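# Extract collar from hub shell, place recess-up, set shell down

## Task

Remove the adjusting collar from inside the hub shell, leave the collar lying flat on the bench with its recessed side facing upward, and put the hub shell down as well; any of these that is already true at the start must still hold at the end.

## Robot and tools

Robot: two arms, left_arm and right_arm, each ending in a two-finger parallel gripper. Calibrated bases in the scene frame: left_arm at (-0.010, +0.293, +0.027) m, quat_wxyz (+1.000, 0, 0, -0.003); right_arm at (-0.044, -0.319, +0.015) m, quat_wxyz (+1.000, 0, 0, +0.010). A two-camera stand is fixed behind the arms. Loose parts may occasionally get a brief shove from outside.

Frame: the scene frame has its origin at table-top height, halfway between the nominal bases; +x points out over the table, +y toward left_arm, +z up. Arm names do not tell you which side of an image they appear on. Positions are in metres, orientations as quat_wxyz. In the gripper's own axes the fingers point along +z and close along y; the reported position is the spot between the pads, roughly 1 cm behind the tips. Reported poses can be a few cm wrong, worse at long reach.

A command row is 14 numbers, each in [-1, 1], covering both arms even if one is idle: left_arm dx, dy, dz, rx, ry, rz, opening, then right_arm in the same order. The six pose numbers are an offset, not a pose: they count from that arm's Hand target (its last commanded pose) along scene axes, and the rotation turns about the Hand target position. Scale: 1.0 equals 0.6 m or 180 degrees; rx, ry, rz form a single rotation vector. If dx, dy, dz together exceed length 1.0 they are shortened. Opening is absolute: +1 is fully open (0.094 m), -1 fully shut. Six zeros asks nothing new of an arm, but its opening is always obeyed, so repeat the current opening (0 means half open).

execute_actions(actions, cameras): actions is a list of actions; each action is a table of up to 15 rows, one per 1/30 s step, and a short table repeats its final row to step 15. Within one action every row is measured from the pose at that action's start; each new action or call starts from the updated Hand target, so the same offset again moves further. cameras: list of names, ["all"], or []. An empty actions list returns images and every result line.

move(target, speed, blend, opening_speed, grip_force, blocking, cameras): target is one 14-number row or a list of up to 15 rows, all offsets from the same Hand targets held at the call's start (not chained). Paths are straight, do not avoid obstacles or the other arm, and last at most 10 s. speed: m/s, 0.002 to 2.9, default 0.25 (turns at twice that in rad/s); one value or one per target. blend: corner rounding in metres, 0 stops at each target. opening_speed: fraction of the -1..1 scale per second, at least 0.2; use it to close gently on fragile parts. grip_force: newtons per pad, 10 to 50, one value or one per arm; it persists, and low values close slowly. blocking=false returns after about 0.5 s while the move continues. The gripper lags and may overshoot speed, especially with a near-straight arm; keep paths away from the arm's own base, which can whip the elbow round. The result adds a move: line giving the ending (done, off_target, moving, held, fault) and limits (paced = pose clipped, held = steps withheld). done means at rest within 10 mm and 2 degrees; neither done nor off_target tells you about contact.

wait(seconds): 0 to 3600, sends nothing new; a running move keeps going. stop(): brakes a running move; braking needs some distance. zoom_image(camera, region): camera is cam_high or cam_low, region [x0, y0, x1, y1] in pixels from the top-left, at most 504 each way, on the latest image. finished_scene(scene): ends for good; scene is 1.

Results: Hand target, end_effector_position, end_effector_quat_wxyz, Joint positions (last entry per arm is the finger opening in metres), grip_measured (opening on the command scale), Joint velocities (may say within noise or be omitted when all are), Joint torques (joint order without the gripper, positive toward larger angle; entries 1 to 3 wrap at ±28 N m), Tool commands, step readings of position for action calls, and MOTOR HOT or FAULT lines.

Motion notes: each step the commanded orientation is clipped to within 40 degrees of the measured one. Friction and load can leave the gripper a few cm short; looking or waiting won't fix it, so send the remaining distance. To stop pressing into something, command the target back past the gripper. Joint ranges (rad): waist -2.618 to 3.054, shoulder 0 to 3.142, elbow 0 to 3.142 (straight 2.901), wrist pitch -1.571 to 1.571, wrist yaw -1.571 to 1.571, wrist roll -2.094 to 2.094.

Gripping: empty, grip_measured can read up to 2.5 mm wide; squeezing a hard part it reads up to about 3 mm narrower (small or round parts more). Force rises about 1 N per 0.001 below first touch and jumps to the limit near 20 N. Full grip is about 50 to 64 N per pad. Release by commanding well above grip_measured.

Avoid: arm-to-arm contact, including grippers, housings or wrist cameras, and never close one gripper on the other's fingers; hard impacts on the table or fixtures; strain on wrist camera cables; dropping parts or letting go of moving ones; anything ending off the table. Heat: holding loads, stretched arms or pushing toward unreachable poses warm motors; 75 °C warns, 90 °C folds that arm away for good, 100 °C makes it fall.

Cameras: cam_high 896x504, fx=fy=402.9, cx=447.017, cy=251.651; cam_low 896x504, fx=fy=571.645, cx=447.741, cy=252.597; both pinhole with radial distortion.

Each tool is called by a JSON object that holds its "name" and its "arguments".

## Session

{"name": "execute_actions", "arguments": {"actions": []}}

Scene clock: 0.00 s.
left_arm: end_effector_position=(+0.2333, +0.2533, +0.3041) grip_measured=+1.000 end_effector_quat_wxyz=(+0.528, +0.023, +0.846, +0.071) | right_arm: end_effector_position=(+0.2055, -0.2799, +0.3608) grip_measured=+1.000 end_effector_quat_wxyz=(+0.636, -0.175, +0.747, +0.083)
Joint positions: left_arm=[-0.616 0.675 0.886 -0.784 -0.645 -0.209 0.094] | right_arm=[-0.301 0.589 0.879 -0.512 -0.63 -0.231 0.094]
Joint velocities: left_arm=[within noise] | right_arm=[-0.002 -0.046 -0.017 0.037 0.022 -0.066 0]
Joint torques (N m): no reading
Heat: left arm: 48 °C; right arm: 39 °C.
Hand target: left_arm +0.2316, +0.2552, +0.3055; +0.528, +0.021, +0.846, +0.073 | right_arm +0.2032, -0.2789, +0.3605; +0.634, -0.174, +0.748, +0.085
Tool commands: left_gripper/opening=+1.0 right_gripper/opening=+1.0

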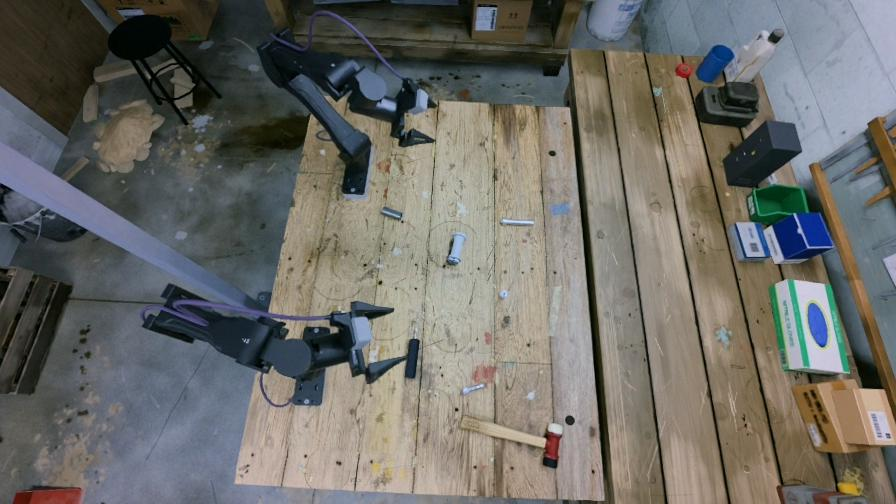

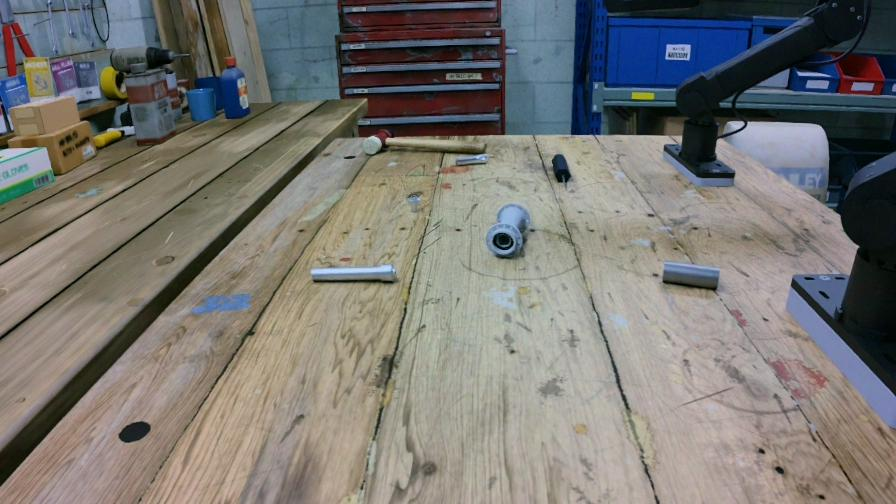

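{"name": "zoom_image", "arguments": {"camera": "cam_low", "region": [450, 180, 570, 280]}}

{"name": "zoom_image", "arguments": {"camera": "cam_high", "region": [370, 190, 550, 310]}}

{"name": "zoom_image", "arguments": {"camera": "cam_low", "region": [370, 130, 500, 220]}}

{"name": "zoom_image", "arguments": {"camera": "cam_low", "region": [290, 230, 740, 310]}}

Scaled by 4.200 from the camera's image (finer frame: 1280x720).

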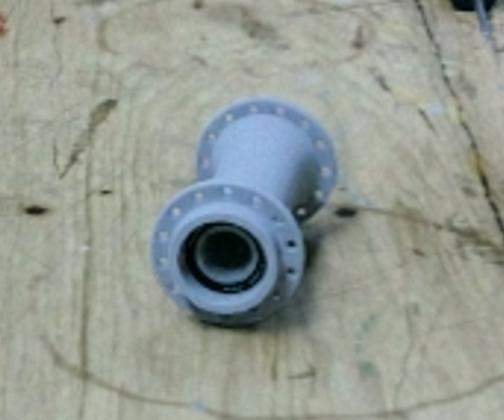

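Scaled by 2.800 from the camera's image (finer frame: 1280x720).

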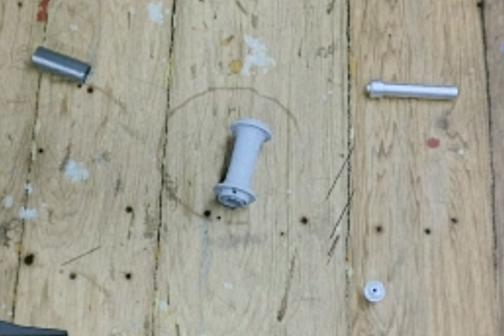

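Scaled by 3.877 from the camera's image (finer frame: 1280x720).

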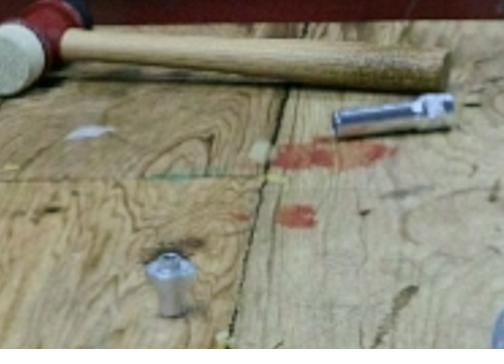

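Scaled by 1.120 from the camera's image (finer frame: 1280x720).

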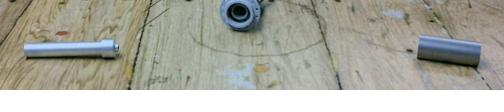

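{"name": "zoom_image", "arguments": {"camera": "cam_high", "region": [430, 220, 490, 280]}}

{"name": "zoom_image", "arguments": {"camera": "cam_low", "region": [475, 195, 545, 265]}}

{"name": "zoom_image", "arguments": {"camera": "cam_high", "region": [450, 360, 510, 410]}}

Scaled by 8.400 from the camera's image (finer frame: 1280x720).

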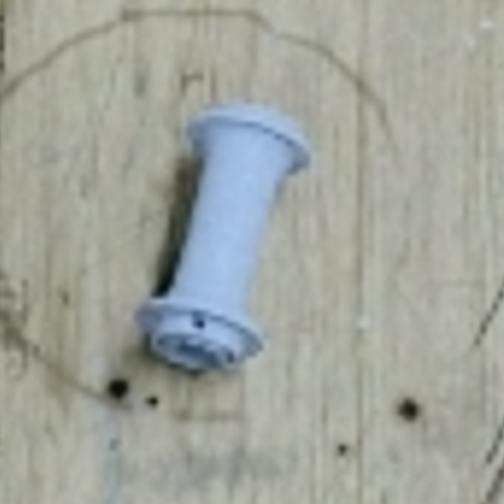

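Scaled by 7.200 from the camera's image (finer frame: 1280x720).

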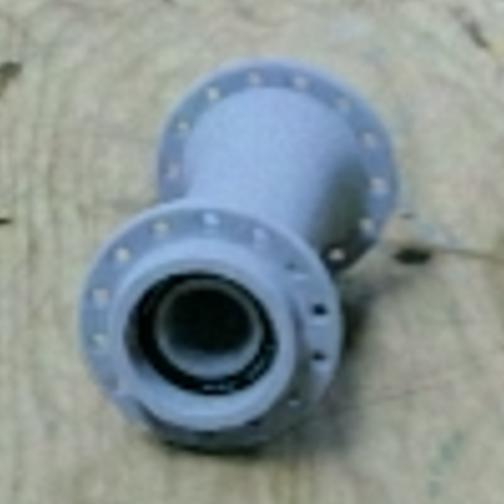

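Scaled by 8.400 from the camera's image (finer frame: 1280x720).

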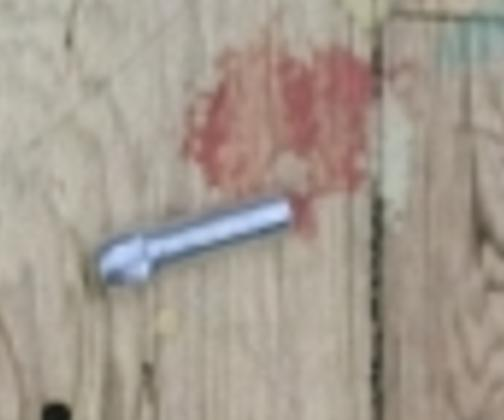

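{"name": "move", "arguments": {"target": [0.139,-0.279,-0.309,0.266,0.298,-0.472,1,0,0,0,0,0,0,1], "speed": 0.4, "cameras": ["all"]}}

Scene clock: 44.10 s.
left_arm: end_effector_position=(+0.3141, +0.0896, +0.1225) grip_measured=+1.000 end_effector_quat_wxyz=(+0.008, +0.756, +0.654, +0.002) | right_arm: end_effector_position=(+0.2055, -0.2799, +0.3608) grip_measured=+1.000 end_effector_quat_wxyz=(+0.636, -0.175, +0.747, +0.083)
Joint positions: left_arm=[-0.556 1.988 1.695 -1.261 0.001 1.153 0.094] | right_arm=[-0.301 0.589 0.879 -0.512 -0.63 -0.231 0.094]
Joint torques (N m): left_arm=[-0.42 -8.88 8.51 -0.05 0.01 0.13] | right_arm=[-0.01 1.35 6.09 1.86 -0.1 0]
Heat: left arm: 53 °C; right arm: 42 °C.
Hand target: left_arm +0.3151, +0.0879, +0.1201; +0.000, +0.761, +0.648, +0.000 | right_arm +0.2032, -0.2789, +0.3605; +0.634, -0.174, +0.748, +0.085
Off the commanded pose: left_arm 0.003 m, 1 deg | right_arm 0.003 m, 0 deg.
move: done

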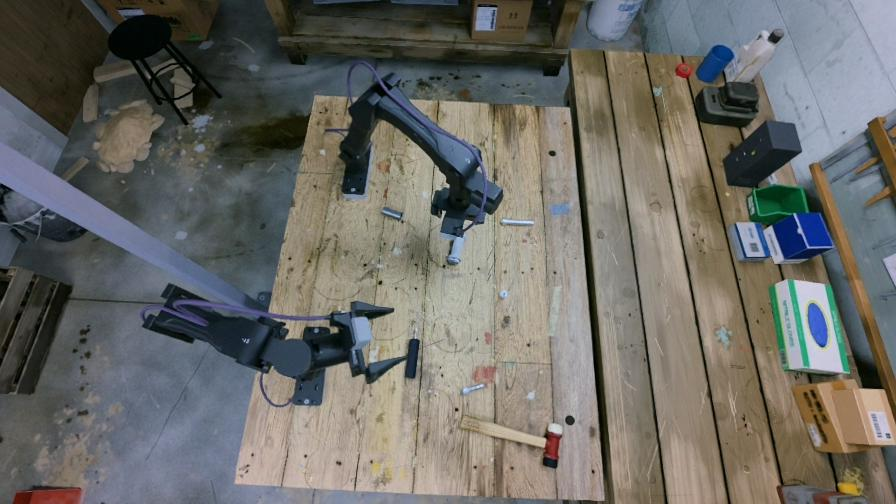

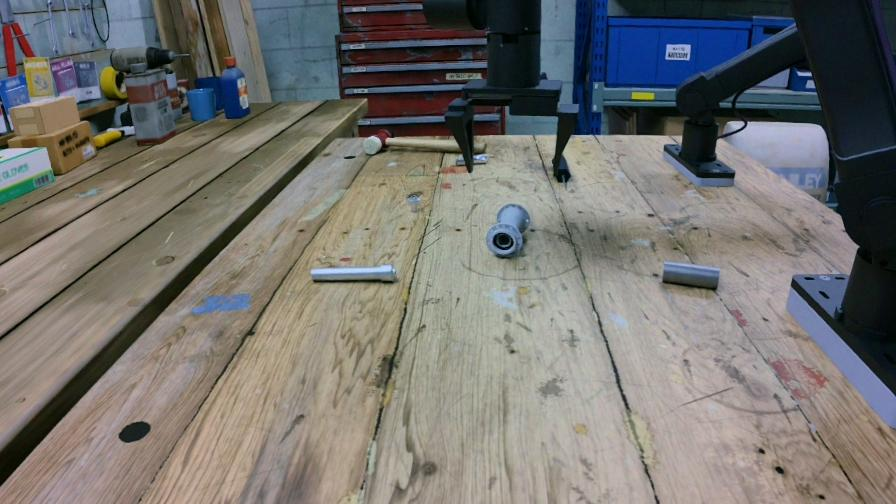

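{"name": "move", "arguments": {"target": [0.007,0,-0.105,0,0,0,1,0,0,0,0,0,0,1], "cameras": ["all"]}}

{"name": "zoom_image", "arguments": {"camera": "cam_low", "region": [430, 130, 610, 280]}}

{"name": "zoom_image", "arguments": {"camera": "cam_high", "region": [410, 170, 530, 290]}}

Scene clock: 51.07 s.
left_arm: end_effector_position=(+0.3189, +0.0870, +0.0628) grip_measured=+1.000 end_effector_quat_wxyz=(+0.004, +0.758, +0.652, +0.001) | right_arm: end_effector_position=(+0.2055, -0.2799, +0.3608) grip_measured=+1.000 end_effector_quat_wxyz=(+0.636, -0.175, +0.747, +0.083)
Joint positions: left_arm=[-0.556 2.055 1.553 -1.06 0 1.159 0.094] | right_arm=[-0.301 0.589 0.879 -0.512 -0.63 -0.231 0.094]
Joint torques (N m): left_arm=[0.21 -10.19 5.87 0.19 0.01 0.17] | right_arm=[0.01 1.33 6.11 1.86 -0.1 0]
Heat: left arm: 53 °C; right arm: 42 °C.
Hand target: left_arm +0.3192, +0.0879, +0.0571; +0.000, +0.761, +0.648, +0.000 | right_arm +0.2032, -0.2789, +0.3605; +0.634, -0.174, +0.748, +0.085
Off the commanded pose: left_arm 0.006 m, 1 deg | right_arm 0.003 m, 0 deg.
move: done

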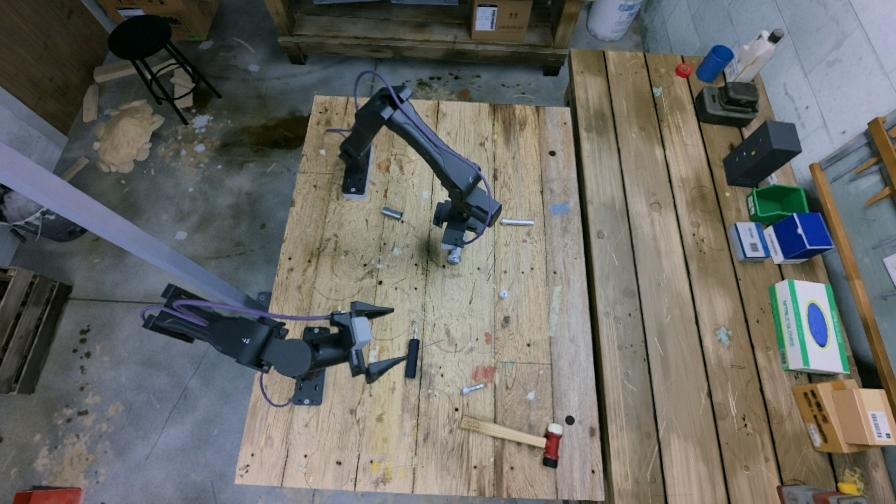

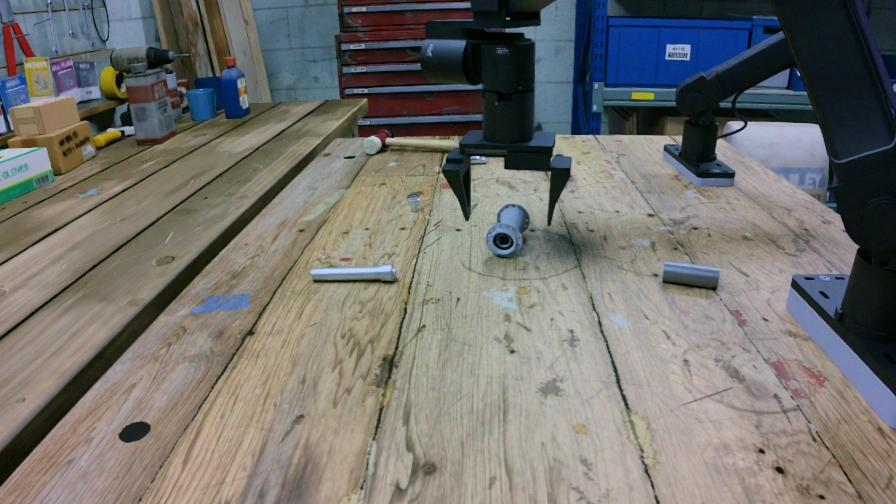

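Scaled by 2.800 from the camera's image (finer frame: 1280x720).

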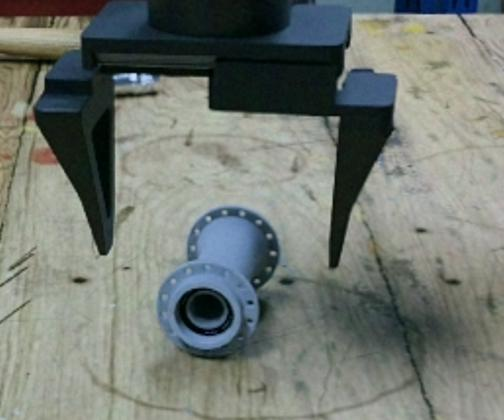

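Scaled by 4.200 from the camera's image (finer frame: 1280x720).

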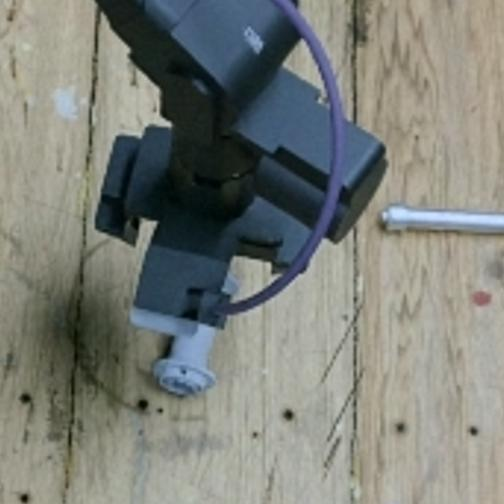

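{"name": "move", "arguments": {"target": [[0,0,-0.072,0,0,0,1,0,0,0,0,0,0,1],[0,0,-0.072,0,0,0,-0.7,0,0,0,0,0,0,1]], "cameras": ["all"], "speed": 0.15, "opening_speed": 1}}

{"name": "zoom_image", "arguments": {"camera": "cam_low", "region": [430, 130, 610, 280]}}

Scene clock: 58.73 s.
left_arm: end_effector_position=(+0.3215, +0.0855, +0.0222) grip_measured=-0.087 end_effector_quat_wxyz=(+0.008, +0.759, +0.652, +0.003) | right_arm: end_effector_position=(+0.2055, -0.2799, +0.3608) grip_measured=+1.000 end_effector_quat_wxyz=(+0.636, -0.175, +0.747, +0.083)
Joint positions: left_arm=[-0.556 2.108 1.463 -0.908 -0.001 1.159 0.043] | right_arm=[-0.301 0.589 0.879 -0.512 -0.63 -0.231 0.094]
Joint torques (N m): left_arm=[0.16 -10.06 5.5 0.2 0 0.14] | right_arm=[-0.01 1.35 6.11 1.86 -0.09 -0.01]
Heat: left arm: 51 °C; right arm: 42 °C.
Hand target: left_arm +0.3194, +0.0878, +0.0140; +0.000, +0.761, +0.648, +0.000 | right_arm +0.2032, -0.2789, +0.3605; +0.634, -0.174, +0.748, +0.085
Off the commanded pose: left_arm 0.009 m, 1 deg | right_arm 0.003 m, 0 deg.
move: done

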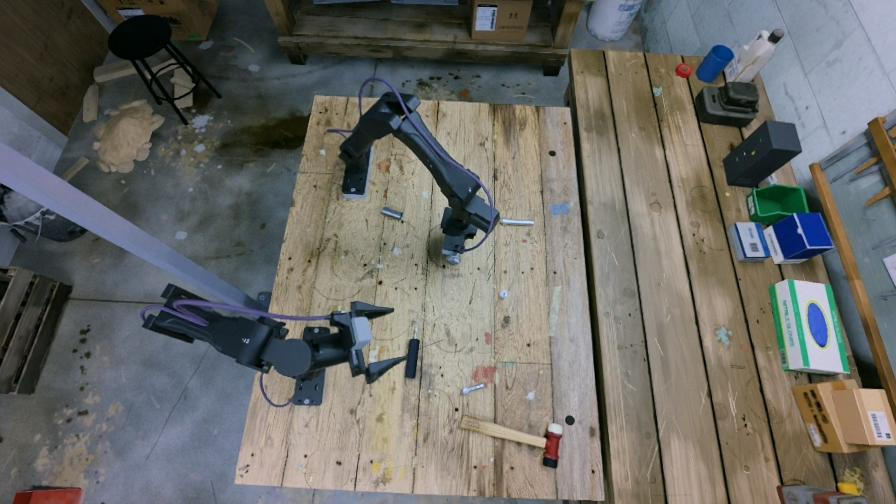

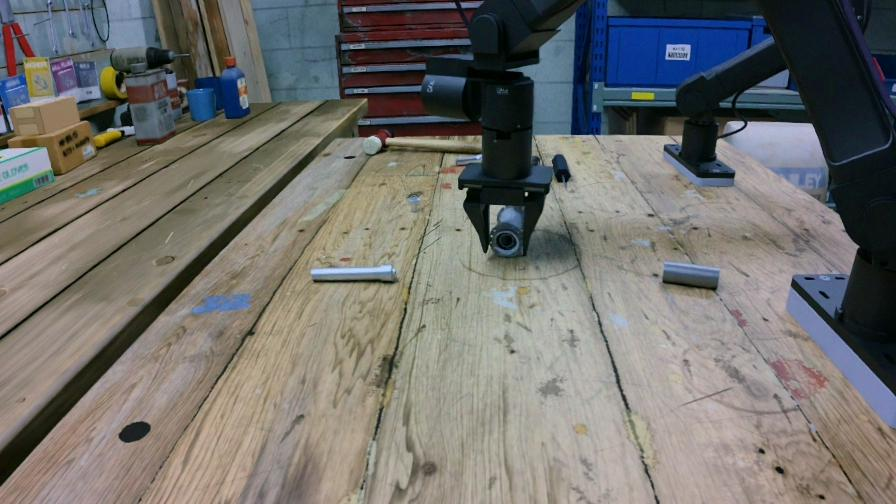

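Scaled by 2.800 from the camera's image (finer frame: 1280x720).

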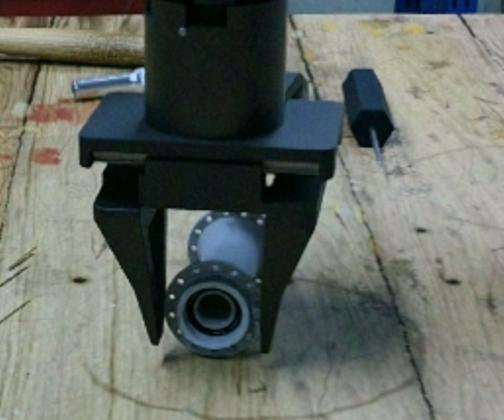

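{"name": "move", "arguments": {"target": [[0,0,0,0,0,0,1,0,0,0,0,0,0,1],[-0.010,-0.067,0,0,0,0,1,0,0,0,0,0,0,1],[-0.010,-0.067,0,0,0,0,-0.9,0,0,0,0,0,0,1]], "cameras": ["all"], "speed": 0.15, "opening_speed": 1.2}}

{"name": "zoom_image", "arguments": {"camera": "cam_low", "region": [430, 130, 610, 280]}}

{"name": "zoom_image", "arguments": {"camera": "cam_high", "region": [410, 190, 510, 290]}}

Scene clock: 68.87 s.
left_arm: end_effector_position=(+0.3117, +0.0471, +0.0189) grip_measured=-0.471 end_effector_quat_wxyz=(+0.009, +0.765, +0.644, +0.004) | right_arm: end_effector_position=(+0.2055, -0.2799, +0.3608) grip_measured=+1.000 end_effector_quat_wxyz=(+0.636, -0.175, +0.747, +0.083)
Joint positions: left_arm=[-0.65 2.162 1.536 -0.926 -0.004 1.085 0.025] | right_arm=[-0.301 0.589 0.879 -0.512 -0.63 -0.231 0.094]
Joint torques (N m): left_arm=[0.5 -9.78 7.8 -0.02 0.05 -0.03] | right_arm=[-0.01 1.33 6.09 1.86 -0.09 -0.01]
Heat: left arm: 51 °C; right arm: 42 °C.
Hand target: left_arm +0.3132, +0.0477, +0.0139; +0.000, +0.761, +0.648, +0.000 | right_arm +0.2032, -0.2789, +0.3605; +0.634, -0.174, +0.748, +0.085
Off the commanded pose: left_arm 0.005 m, 1 deg | right_arm 0.003 m, 0 deg.
move: done

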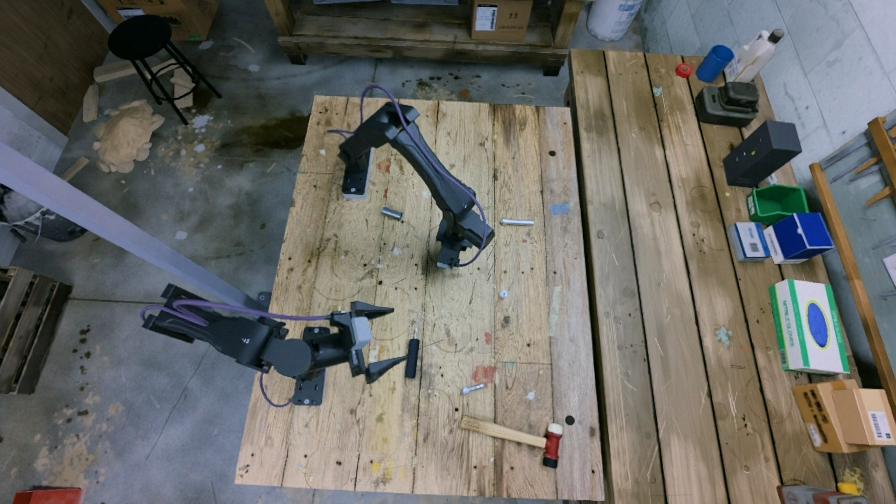

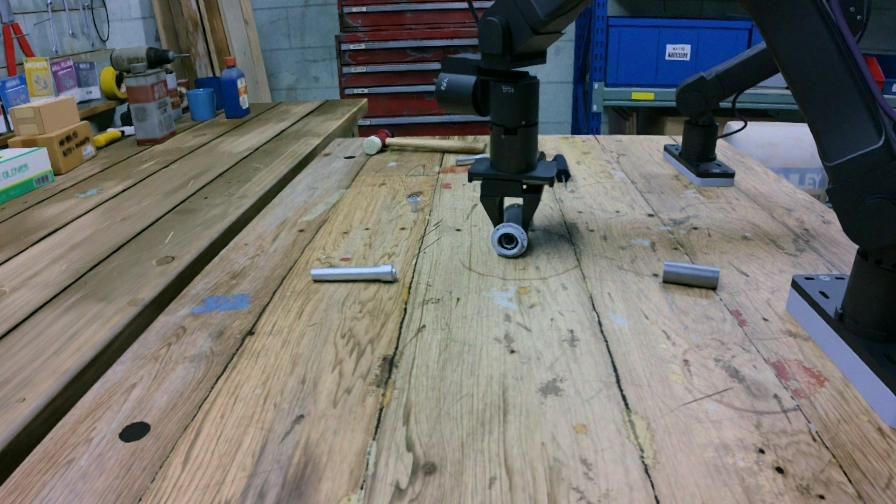

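Scaled by 2.800 from the camera's image (finer frame: 1280x720).

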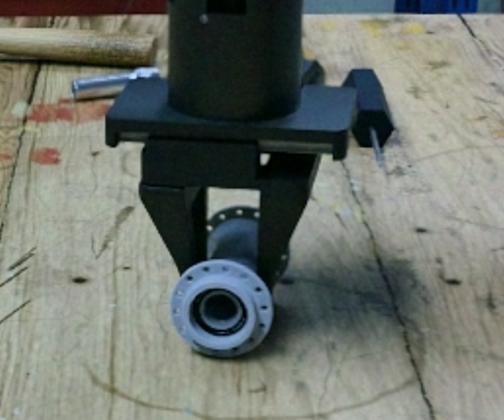

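Scaled by 5.040 from the camera's image (finer frame: 1280x720).

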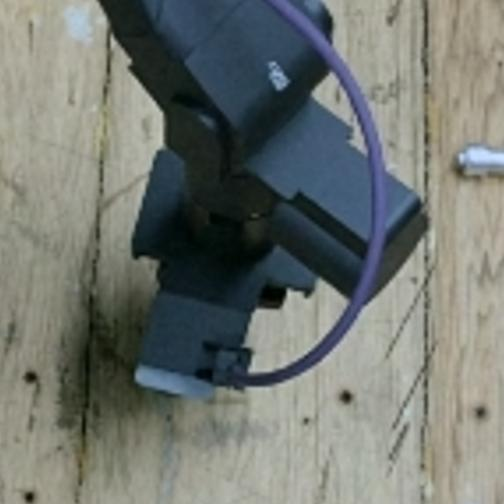

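{"name": "move", "arguments": {"target": [-0.01,-0.05,0.3,-0.165,0.026,0,-0.9,0,0,0,0,0,0,1], "cameras": ["all"]}}

{"name": "zoom_image", "arguments": {"camera": "cam_low", "region": [460, 110, 560, 210]}}

{"name": "zoom_image", "arguments": {"camera": "cam_high", "region": [420, 220, 490, 290]}}

Scene clock: 76.73 s.
left_arm: end_effector_position=(+0.3066, +0.0226, +0.1766) grip_measured=-0.471 end_effector_quat_wxyz=(+0.148, +0.733, +0.637, -0.188) | right_arm: end_effector_position=(+0.2055, -0.2799, +0.3608) grip_measured=+1.000 end_effector_quat_wxyz=(+0.636, -0.175, +0.747, +0.083)
Joint positions: left_arm=[-0.512 1.955 1.777 -1.225 0.454 1.153 0.025] | right_arm=[-0.301 0.589 0.879 -0.512 -0.63 -0.231 0.094]
Joint torques (N m): left_arm=[0.25 -12.33 9.28 0.3 0.57 0.15] | right_arm=[-0.01 1.35 6.09 1.86 -0.09 0]
Heat: left arm: 51 °C; right arm: 42 °C.
Hand target: left_arm +0.3072, +0.0176, +0.1940; +0.169, +0.735, +0.626, -0.197 | right_arm +0.2032, -0.2789, +0.3605; +0.634, -0.174, +0.748, +0.085
Off the commanded pose: left_arm 0.018 m, 3 deg | right_arm 0.003 m, 0 deg.
move: off_target (left_arm)

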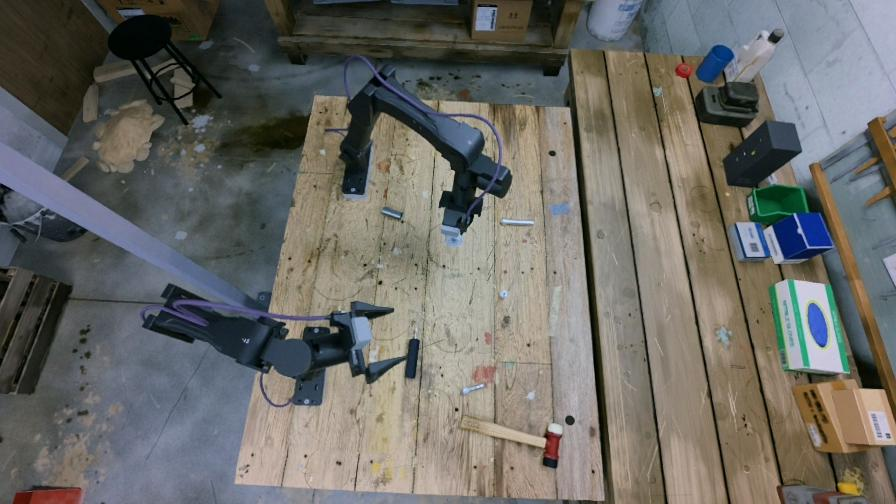

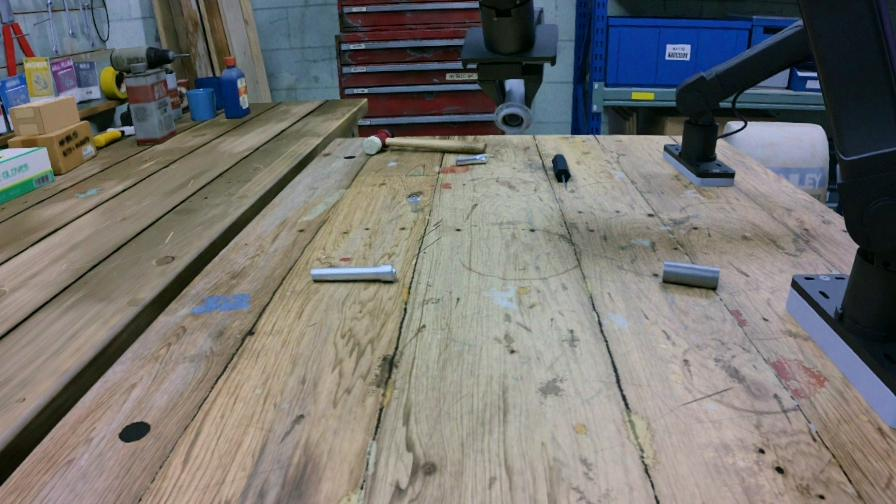

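Scaled by 5.040 from the camera's image (finer frame: 1280x720).

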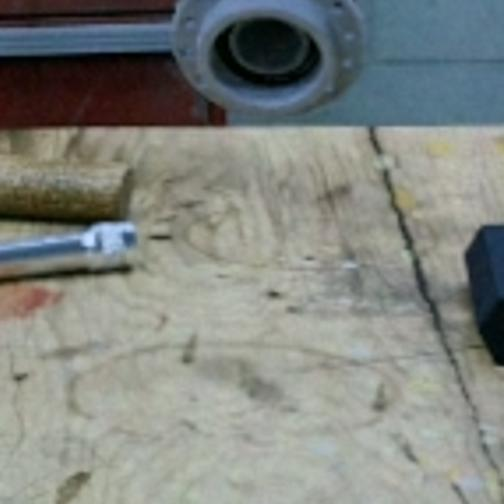

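Scaled by 7.200 from the camera's image (finer frame: 1280x720).

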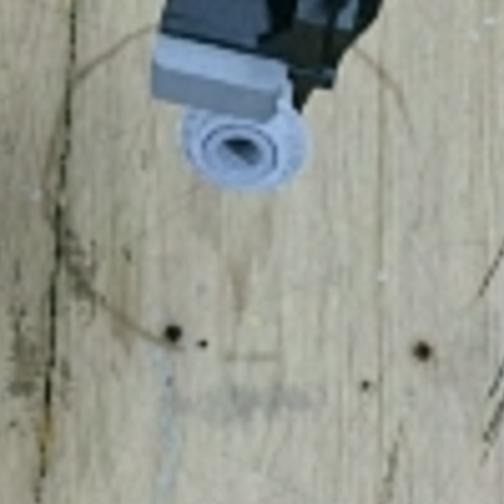

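{"name": "move", "arguments": {"target": [[0.0,0.2,-0.02,0.013,0.086,0.492,-0.9,0,0,0,0,0,0,1],[0.055,0.387,-0.057,0.026,0.172,0.984,-0.9,0,0,0,0,0,0,1]], "cameras": ["all"], "speed": 0.5, "blend": 0.05}}

{"name": "zoom_image", "arguments": {"camera": "cam_low", "region": [440, 120, 580, 260]}}

Scene clock: 102.90 s.
left_arm: end_effector_position=(+0.3371, +0.2455, +0.1571) grip_measured=-0.471 end_effector_quat_wxyz=(+0.060, -0.640, +0.764, +0.046) | right_arm: end_effector_position=(+0.2055, -0.2799, +0.3608) grip_measured=+1.000 end_effector_quat_wxyz=(+0.636, -0.175, +0.747, +0.083)
Joint positions: left_arm=[-0.21 1.868 1.659 -1.361 -0.151 -1.612 0.025] | right_arm=[-0.301 0.589 0.879 -0.512 -0.63 -0.231 0.094]
Joint torques (N m): left_arm=[0.27 -8.29 8.81 -0.11 -0.29 -0.1] | right_arm=[-0.02 1.35 6.12 1.86 -0.09 0]
Heat: left arm: 51 °C; right arm: 42 °C.
Hand target: left_arm +0.3402, +0.2499, +0.1598; +0.067, -0.645, +0.759, +0.056 | right_arm +0.2032, -0.2789, +0.3605; +0.634, -0.174, +0.748, +0.085
Off the commanded pose: left_arm 0.006 m, 2 deg | right_arm 0.003 m, 0 deg.
move: done

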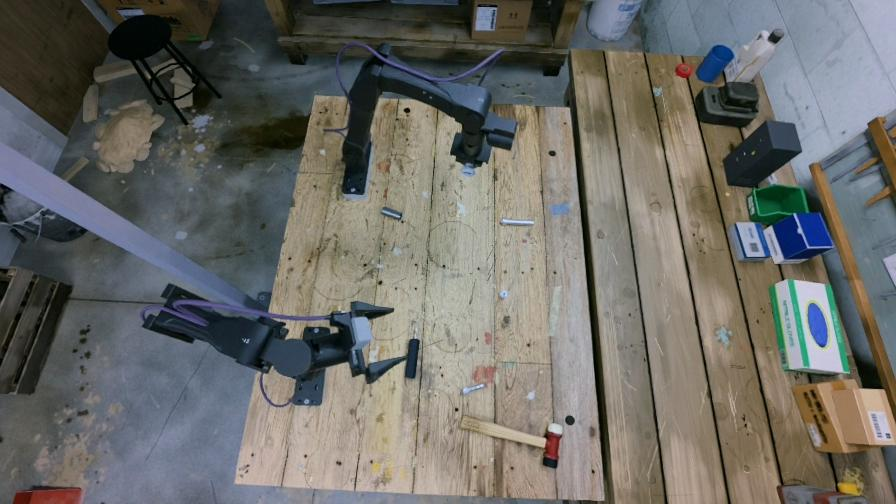

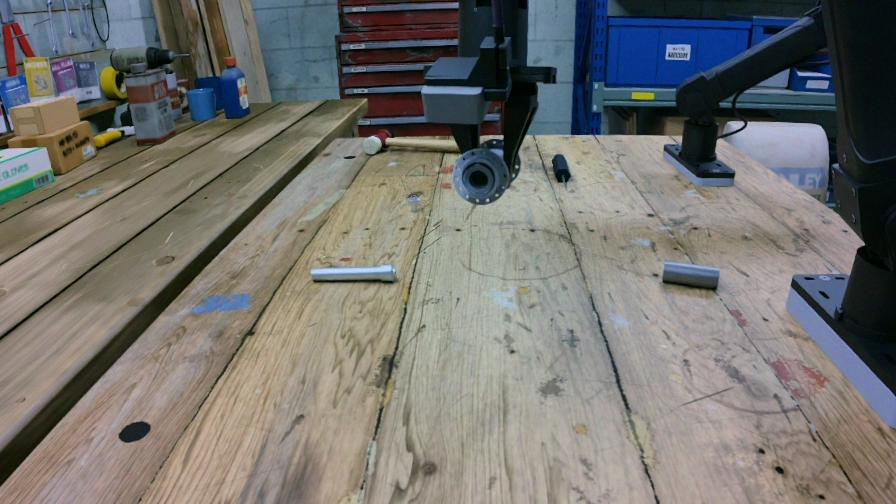

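Scaled by 3.600 from the camera's image (finer frame: 1280x720).

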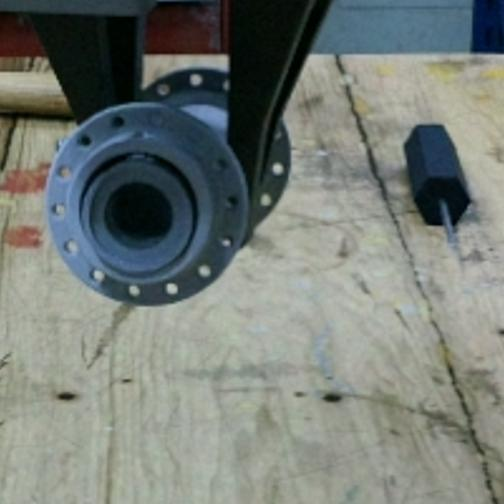

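{"name": "zoom_image", "arguments": {"camera": "cam_low", "region": [448, 142, 518, 212]}}

Scaled by 7.200 from the camera's image (finer frame: 1280x720).

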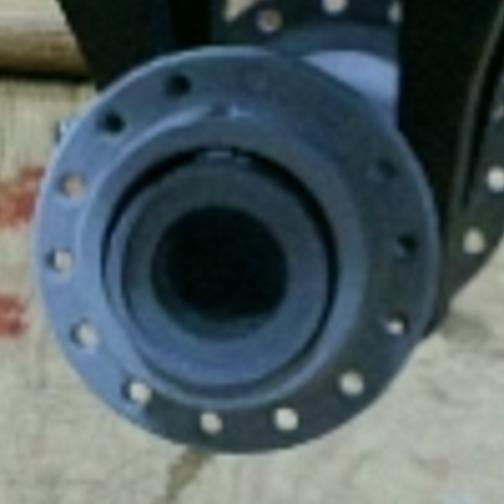

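{"name": "move", "arguments": {"target": [[-0.017,-0.266,-0.17,-0.055,0.009,0,-0.9,0,0,0,0,0,0,1],[-0.017,-0.266,-0.237,-0.055,0.009,0,-0.9,0,0,0,0,0,0,1]], "cameras": ["cam_low"], "speed": [0.35,0.08]}}

{"name": "zoom_image", "arguments": {"camera": "cam_low", "region": [430, 150, 590, 290]}}

Scene clock: 125.57 s.
left_arm: end_effector_position=(+0.3326, +0.0858, +0.0262) grip_measured=-0.471 end_effector_quat_wxyz=(+0.003, -0.641, +0.767, -0.012) | right_arm: end_effector_position=(+0.2055, -0.2799, +0.3608) grip_measured=+1.000 end_effector_quat_wxyz=(+0.636, -0.175, +0.747, +0.083)
Joint positions: left_arm=[-0.539 2.129 1.514 -0.931 0.002 -1.938 0.025] | right_arm=[-0.301 0.589 0.879 -0.512 -0.63 -0.231 0.094]
Joint torques (N m): left_arm=[0.4 -10.52 5.57 0.16 0.01 -0.09] | right_arm=[-0.01 1.35 6.11 1.86 -0.1 0]
Heat: left arm: 51 °C; right arm: 42 °C.
Hand target: left_arm +0.3300, +0.0902, +0.0176; +0.000, -0.648, +0.762, -0.001 | right_arm +0.2032, -0.2789, +0.3605; +0.634, -0.174, +0.748, +0.085
Off the commanded pose: left_arm 0.010 m, 2 deg | right_arm 0.003 m, 0 deg.
move: done

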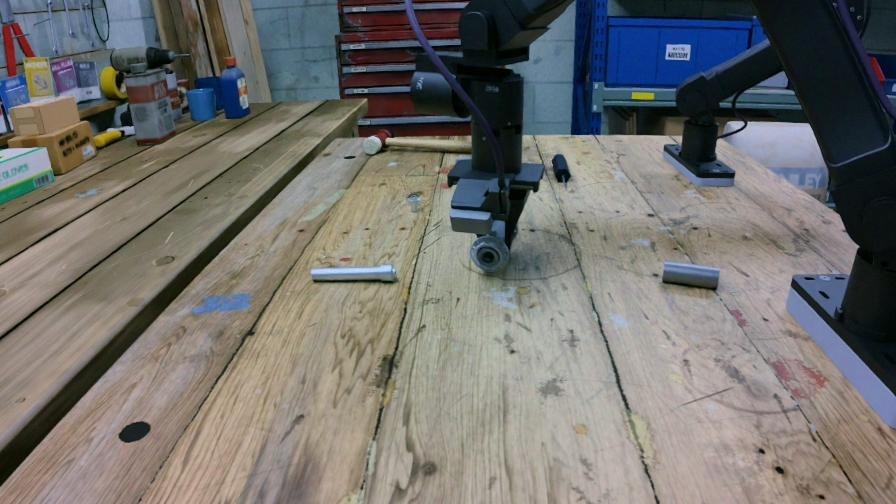

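Scaled by 3.150 from the camera's image (finer frame: 1280x720).

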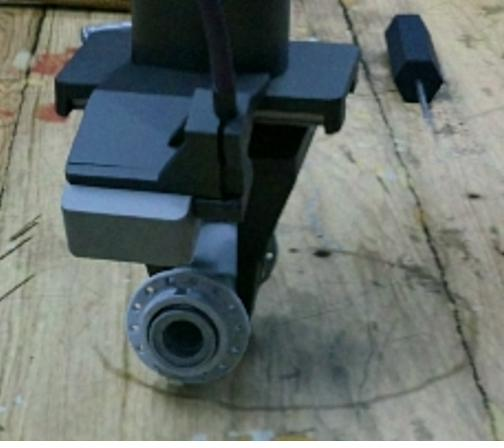

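{"name": "move", "arguments": {"target": [[0,0,-0.009,0,0,0,-0.9,0,0,0,0,0,0,1],[0,0,-0.009,0,0,0,0.1,0,0,0,0,0,0,1],[0,0,0.13,0,0,0,0.1,0,0,0,0,0,0,1],[0,0,0.13,0,0,-0.5,1,0,0,0,0,0,0,1],[0,0,0.13,0,0,-0.99,1,0,0,0,0,0,0,1]], "cameras": ["all"], "speed": [0.05,0.1,0.25,0.8,0.8], "blend": [0,0,0.02,0.05,0]}}

{"name": "zoom_image", "arguments": {"camera": "cam_low", "region": [430, 150, 590, 290]}}

{"name": "zoom_image", "arguments": {"camera": "cam_high", "region": [410, 190, 510, 290]}}

Scene clock: 138.00 s.
left_arm: end_effector_position=(+0.3269, +0.0930, +0.0908) grip_measured=+0.997 end_effector_quat_wxyz=(-0.007, +0.749, +0.662, +0.006) | right_arm: end_effector_position=(+0.2055, -0.2799, +0.3608) grip_measured=+1.000 end_effector_quat_wxyz=(+0.636, -0.175, +0.747, +0.083)
Joint positions: left_arm=[-0.539 2.064 1.679 -1.195 -0.016 1.148 0.094] | right_arm=[-0.301 0.589 0.879 -0.512 -0.63 -0.231 0.094]
Joint torques (N m): left_arm=[0.49 -10.96 8.66 -0.07 0.19 0.1] | right_arm=[-0.01 1.36 6.11 1.86 -0.09 0]
Heat: left arm: 51 °C; right arm: 42 °C.
Hand target: left_arm +0.3300, +0.0902, +0.0957; -0.001, +0.752, +0.660, +0.000 | right_arm +0.2032, -0.2789, +0.3605; +0.634, -0.174, +0.748, +0.085
Off the commanded pose: left_arm 0.006 m, 1 deg | right_arm 0.003 m, 0 deg.
move: done; blend cut to 0 m at target 4; target 2's new opening was sent with left_arm's hand 0.012 m and 2 deg from that target

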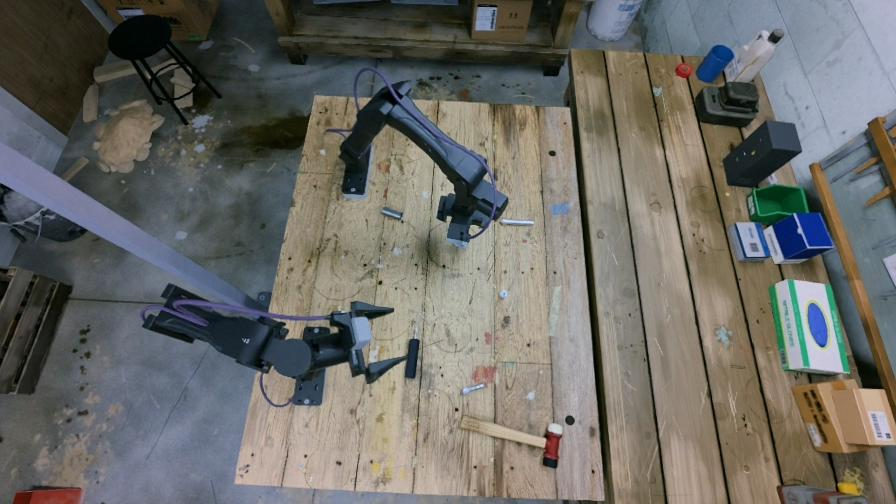

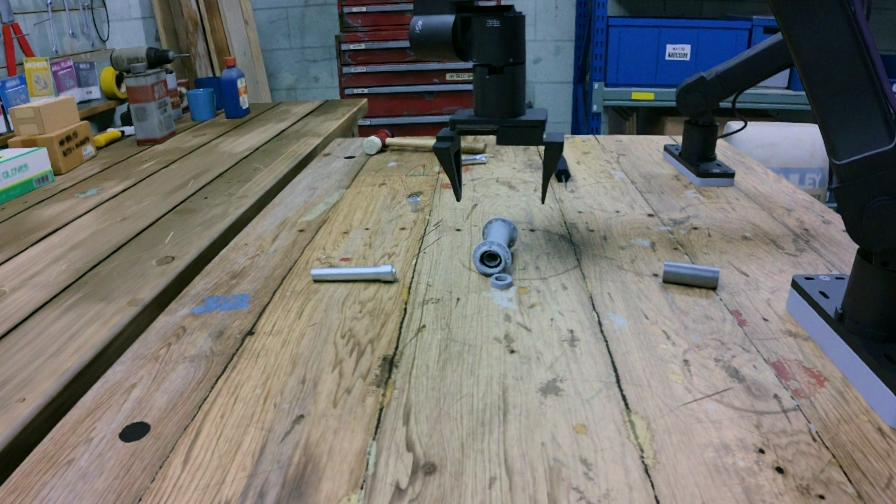

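Scaled by 3.150 from the camera's image (finer frame: 1280x720).

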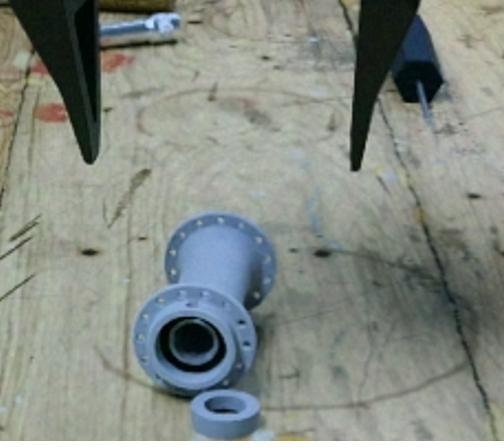

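Scaled by 5.040 from the camera's image (finer frame: 1280x720).

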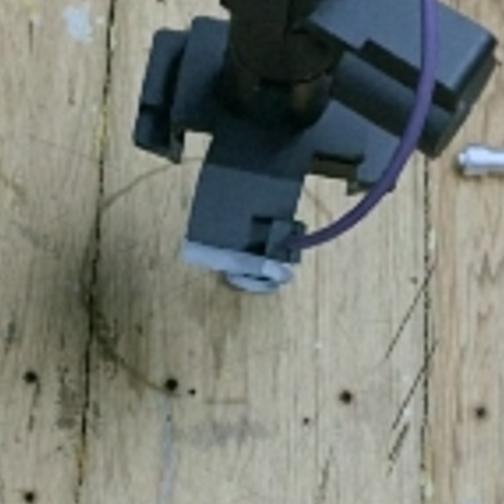

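{"name": "move", "arguments": {"target": [-0.2,0.3,0.25,0,0,0,1,0,0,0,0,0,0,1], "cameras": ["all"], "speed": 0.4}}

{"name": "zoom_image", "arguments": {"camera": "cam_low", "region": [480, 262, 524, 306]}}

{"name": "zoom_image", "arguments": {"camera": "cam_high", "region": [435, 215, 485, 265]}}

Scene clock: 142.63 s.
left_arm: end_effector_position=(+0.2182, +0.2708, +0.2493) grip_measured=+0.997 end_effector_quat_wxyz=(+0.055, +0.747, +0.660, +0.060) | right_arm: end_effector_position=(+0.2055, -0.2799, +0.3608) grip_measured=+1.000 end_effector_quat_wxyz=(+0.636, -0.175, +0.747, +0.083)
Joint positions: left_arm=[-0.107 1.324 1.471 -1.556 -0.015 1.58 0.094] | right_arm=[-0.301 0.589 0.879 -0.512 -0.63 -0.231 0.094]
Joint torques (N m): left_arm=[0.53 -4.4 4.93 0.16 0.18 0.22] | right_arm=[-0.02 1.36 6.12 1.86 -0.09 0]
Heat: left arm: 51 °C; right arm: 42 °C.
Hand target: left_arm +0.2101, +0.2702, +0.2456; -0.001, +0.752, +0.659, +0.000 | right_arm +0.2032, -0.2789, +0.3605; +0.634, -0.174, +0.748, +0.085
Off the commanded pose: left_arm 0.009 m, 9 deg | right_arm 0.003 m, 0 deg.
joint sent to its limit (left arm) — joint 4 (wrist pitch), lower limit. The joint targets are off in orientation, not in position.
move: off_target (left_arm)

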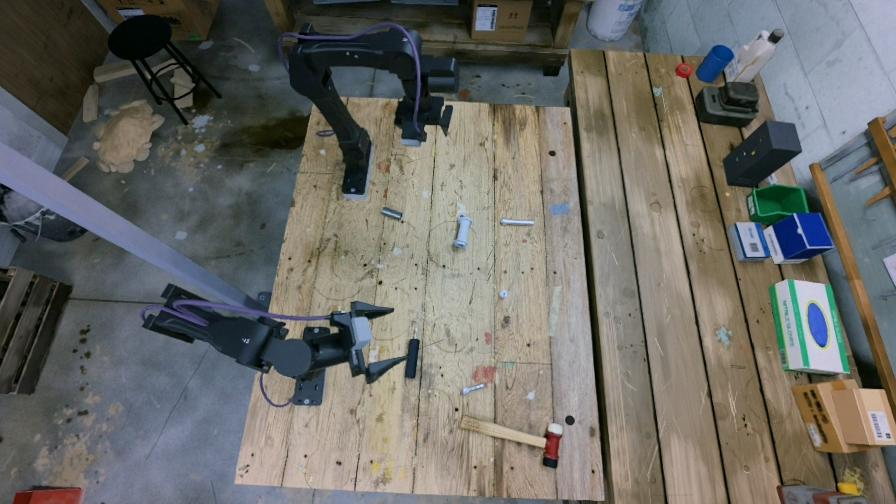

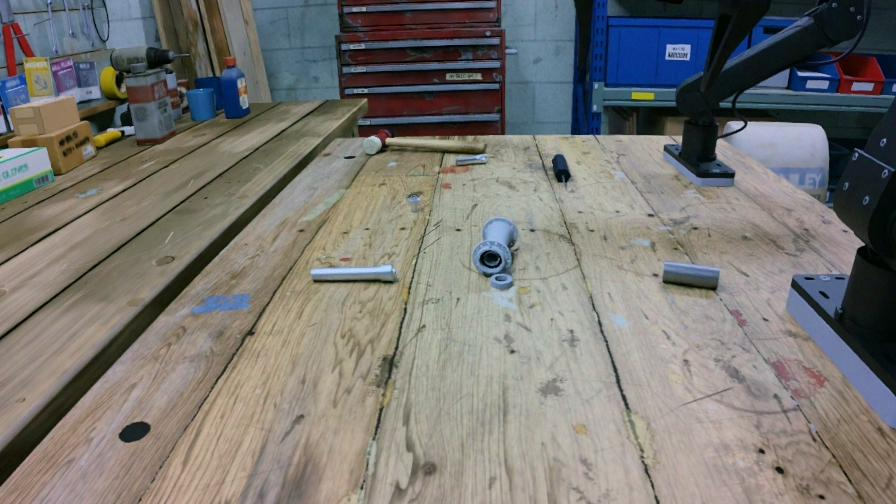

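Scaled by 11.455 from the camera's image (finer frame: 1280x720).

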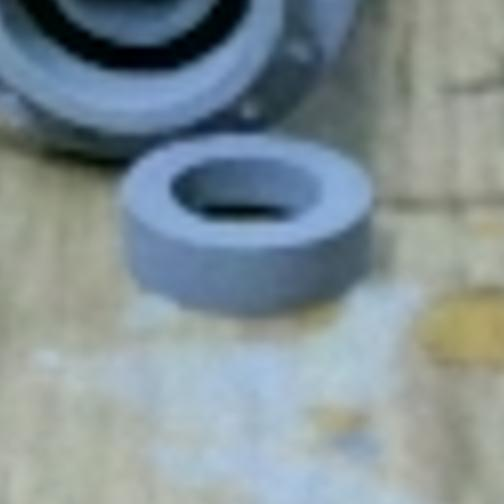

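Scaled by 10.080 from the camera's image (finer frame: 1280x720).

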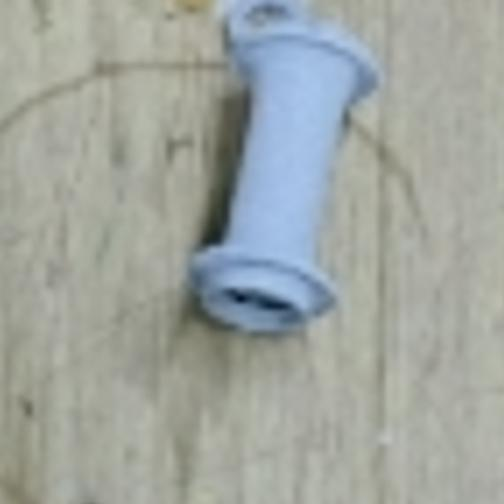

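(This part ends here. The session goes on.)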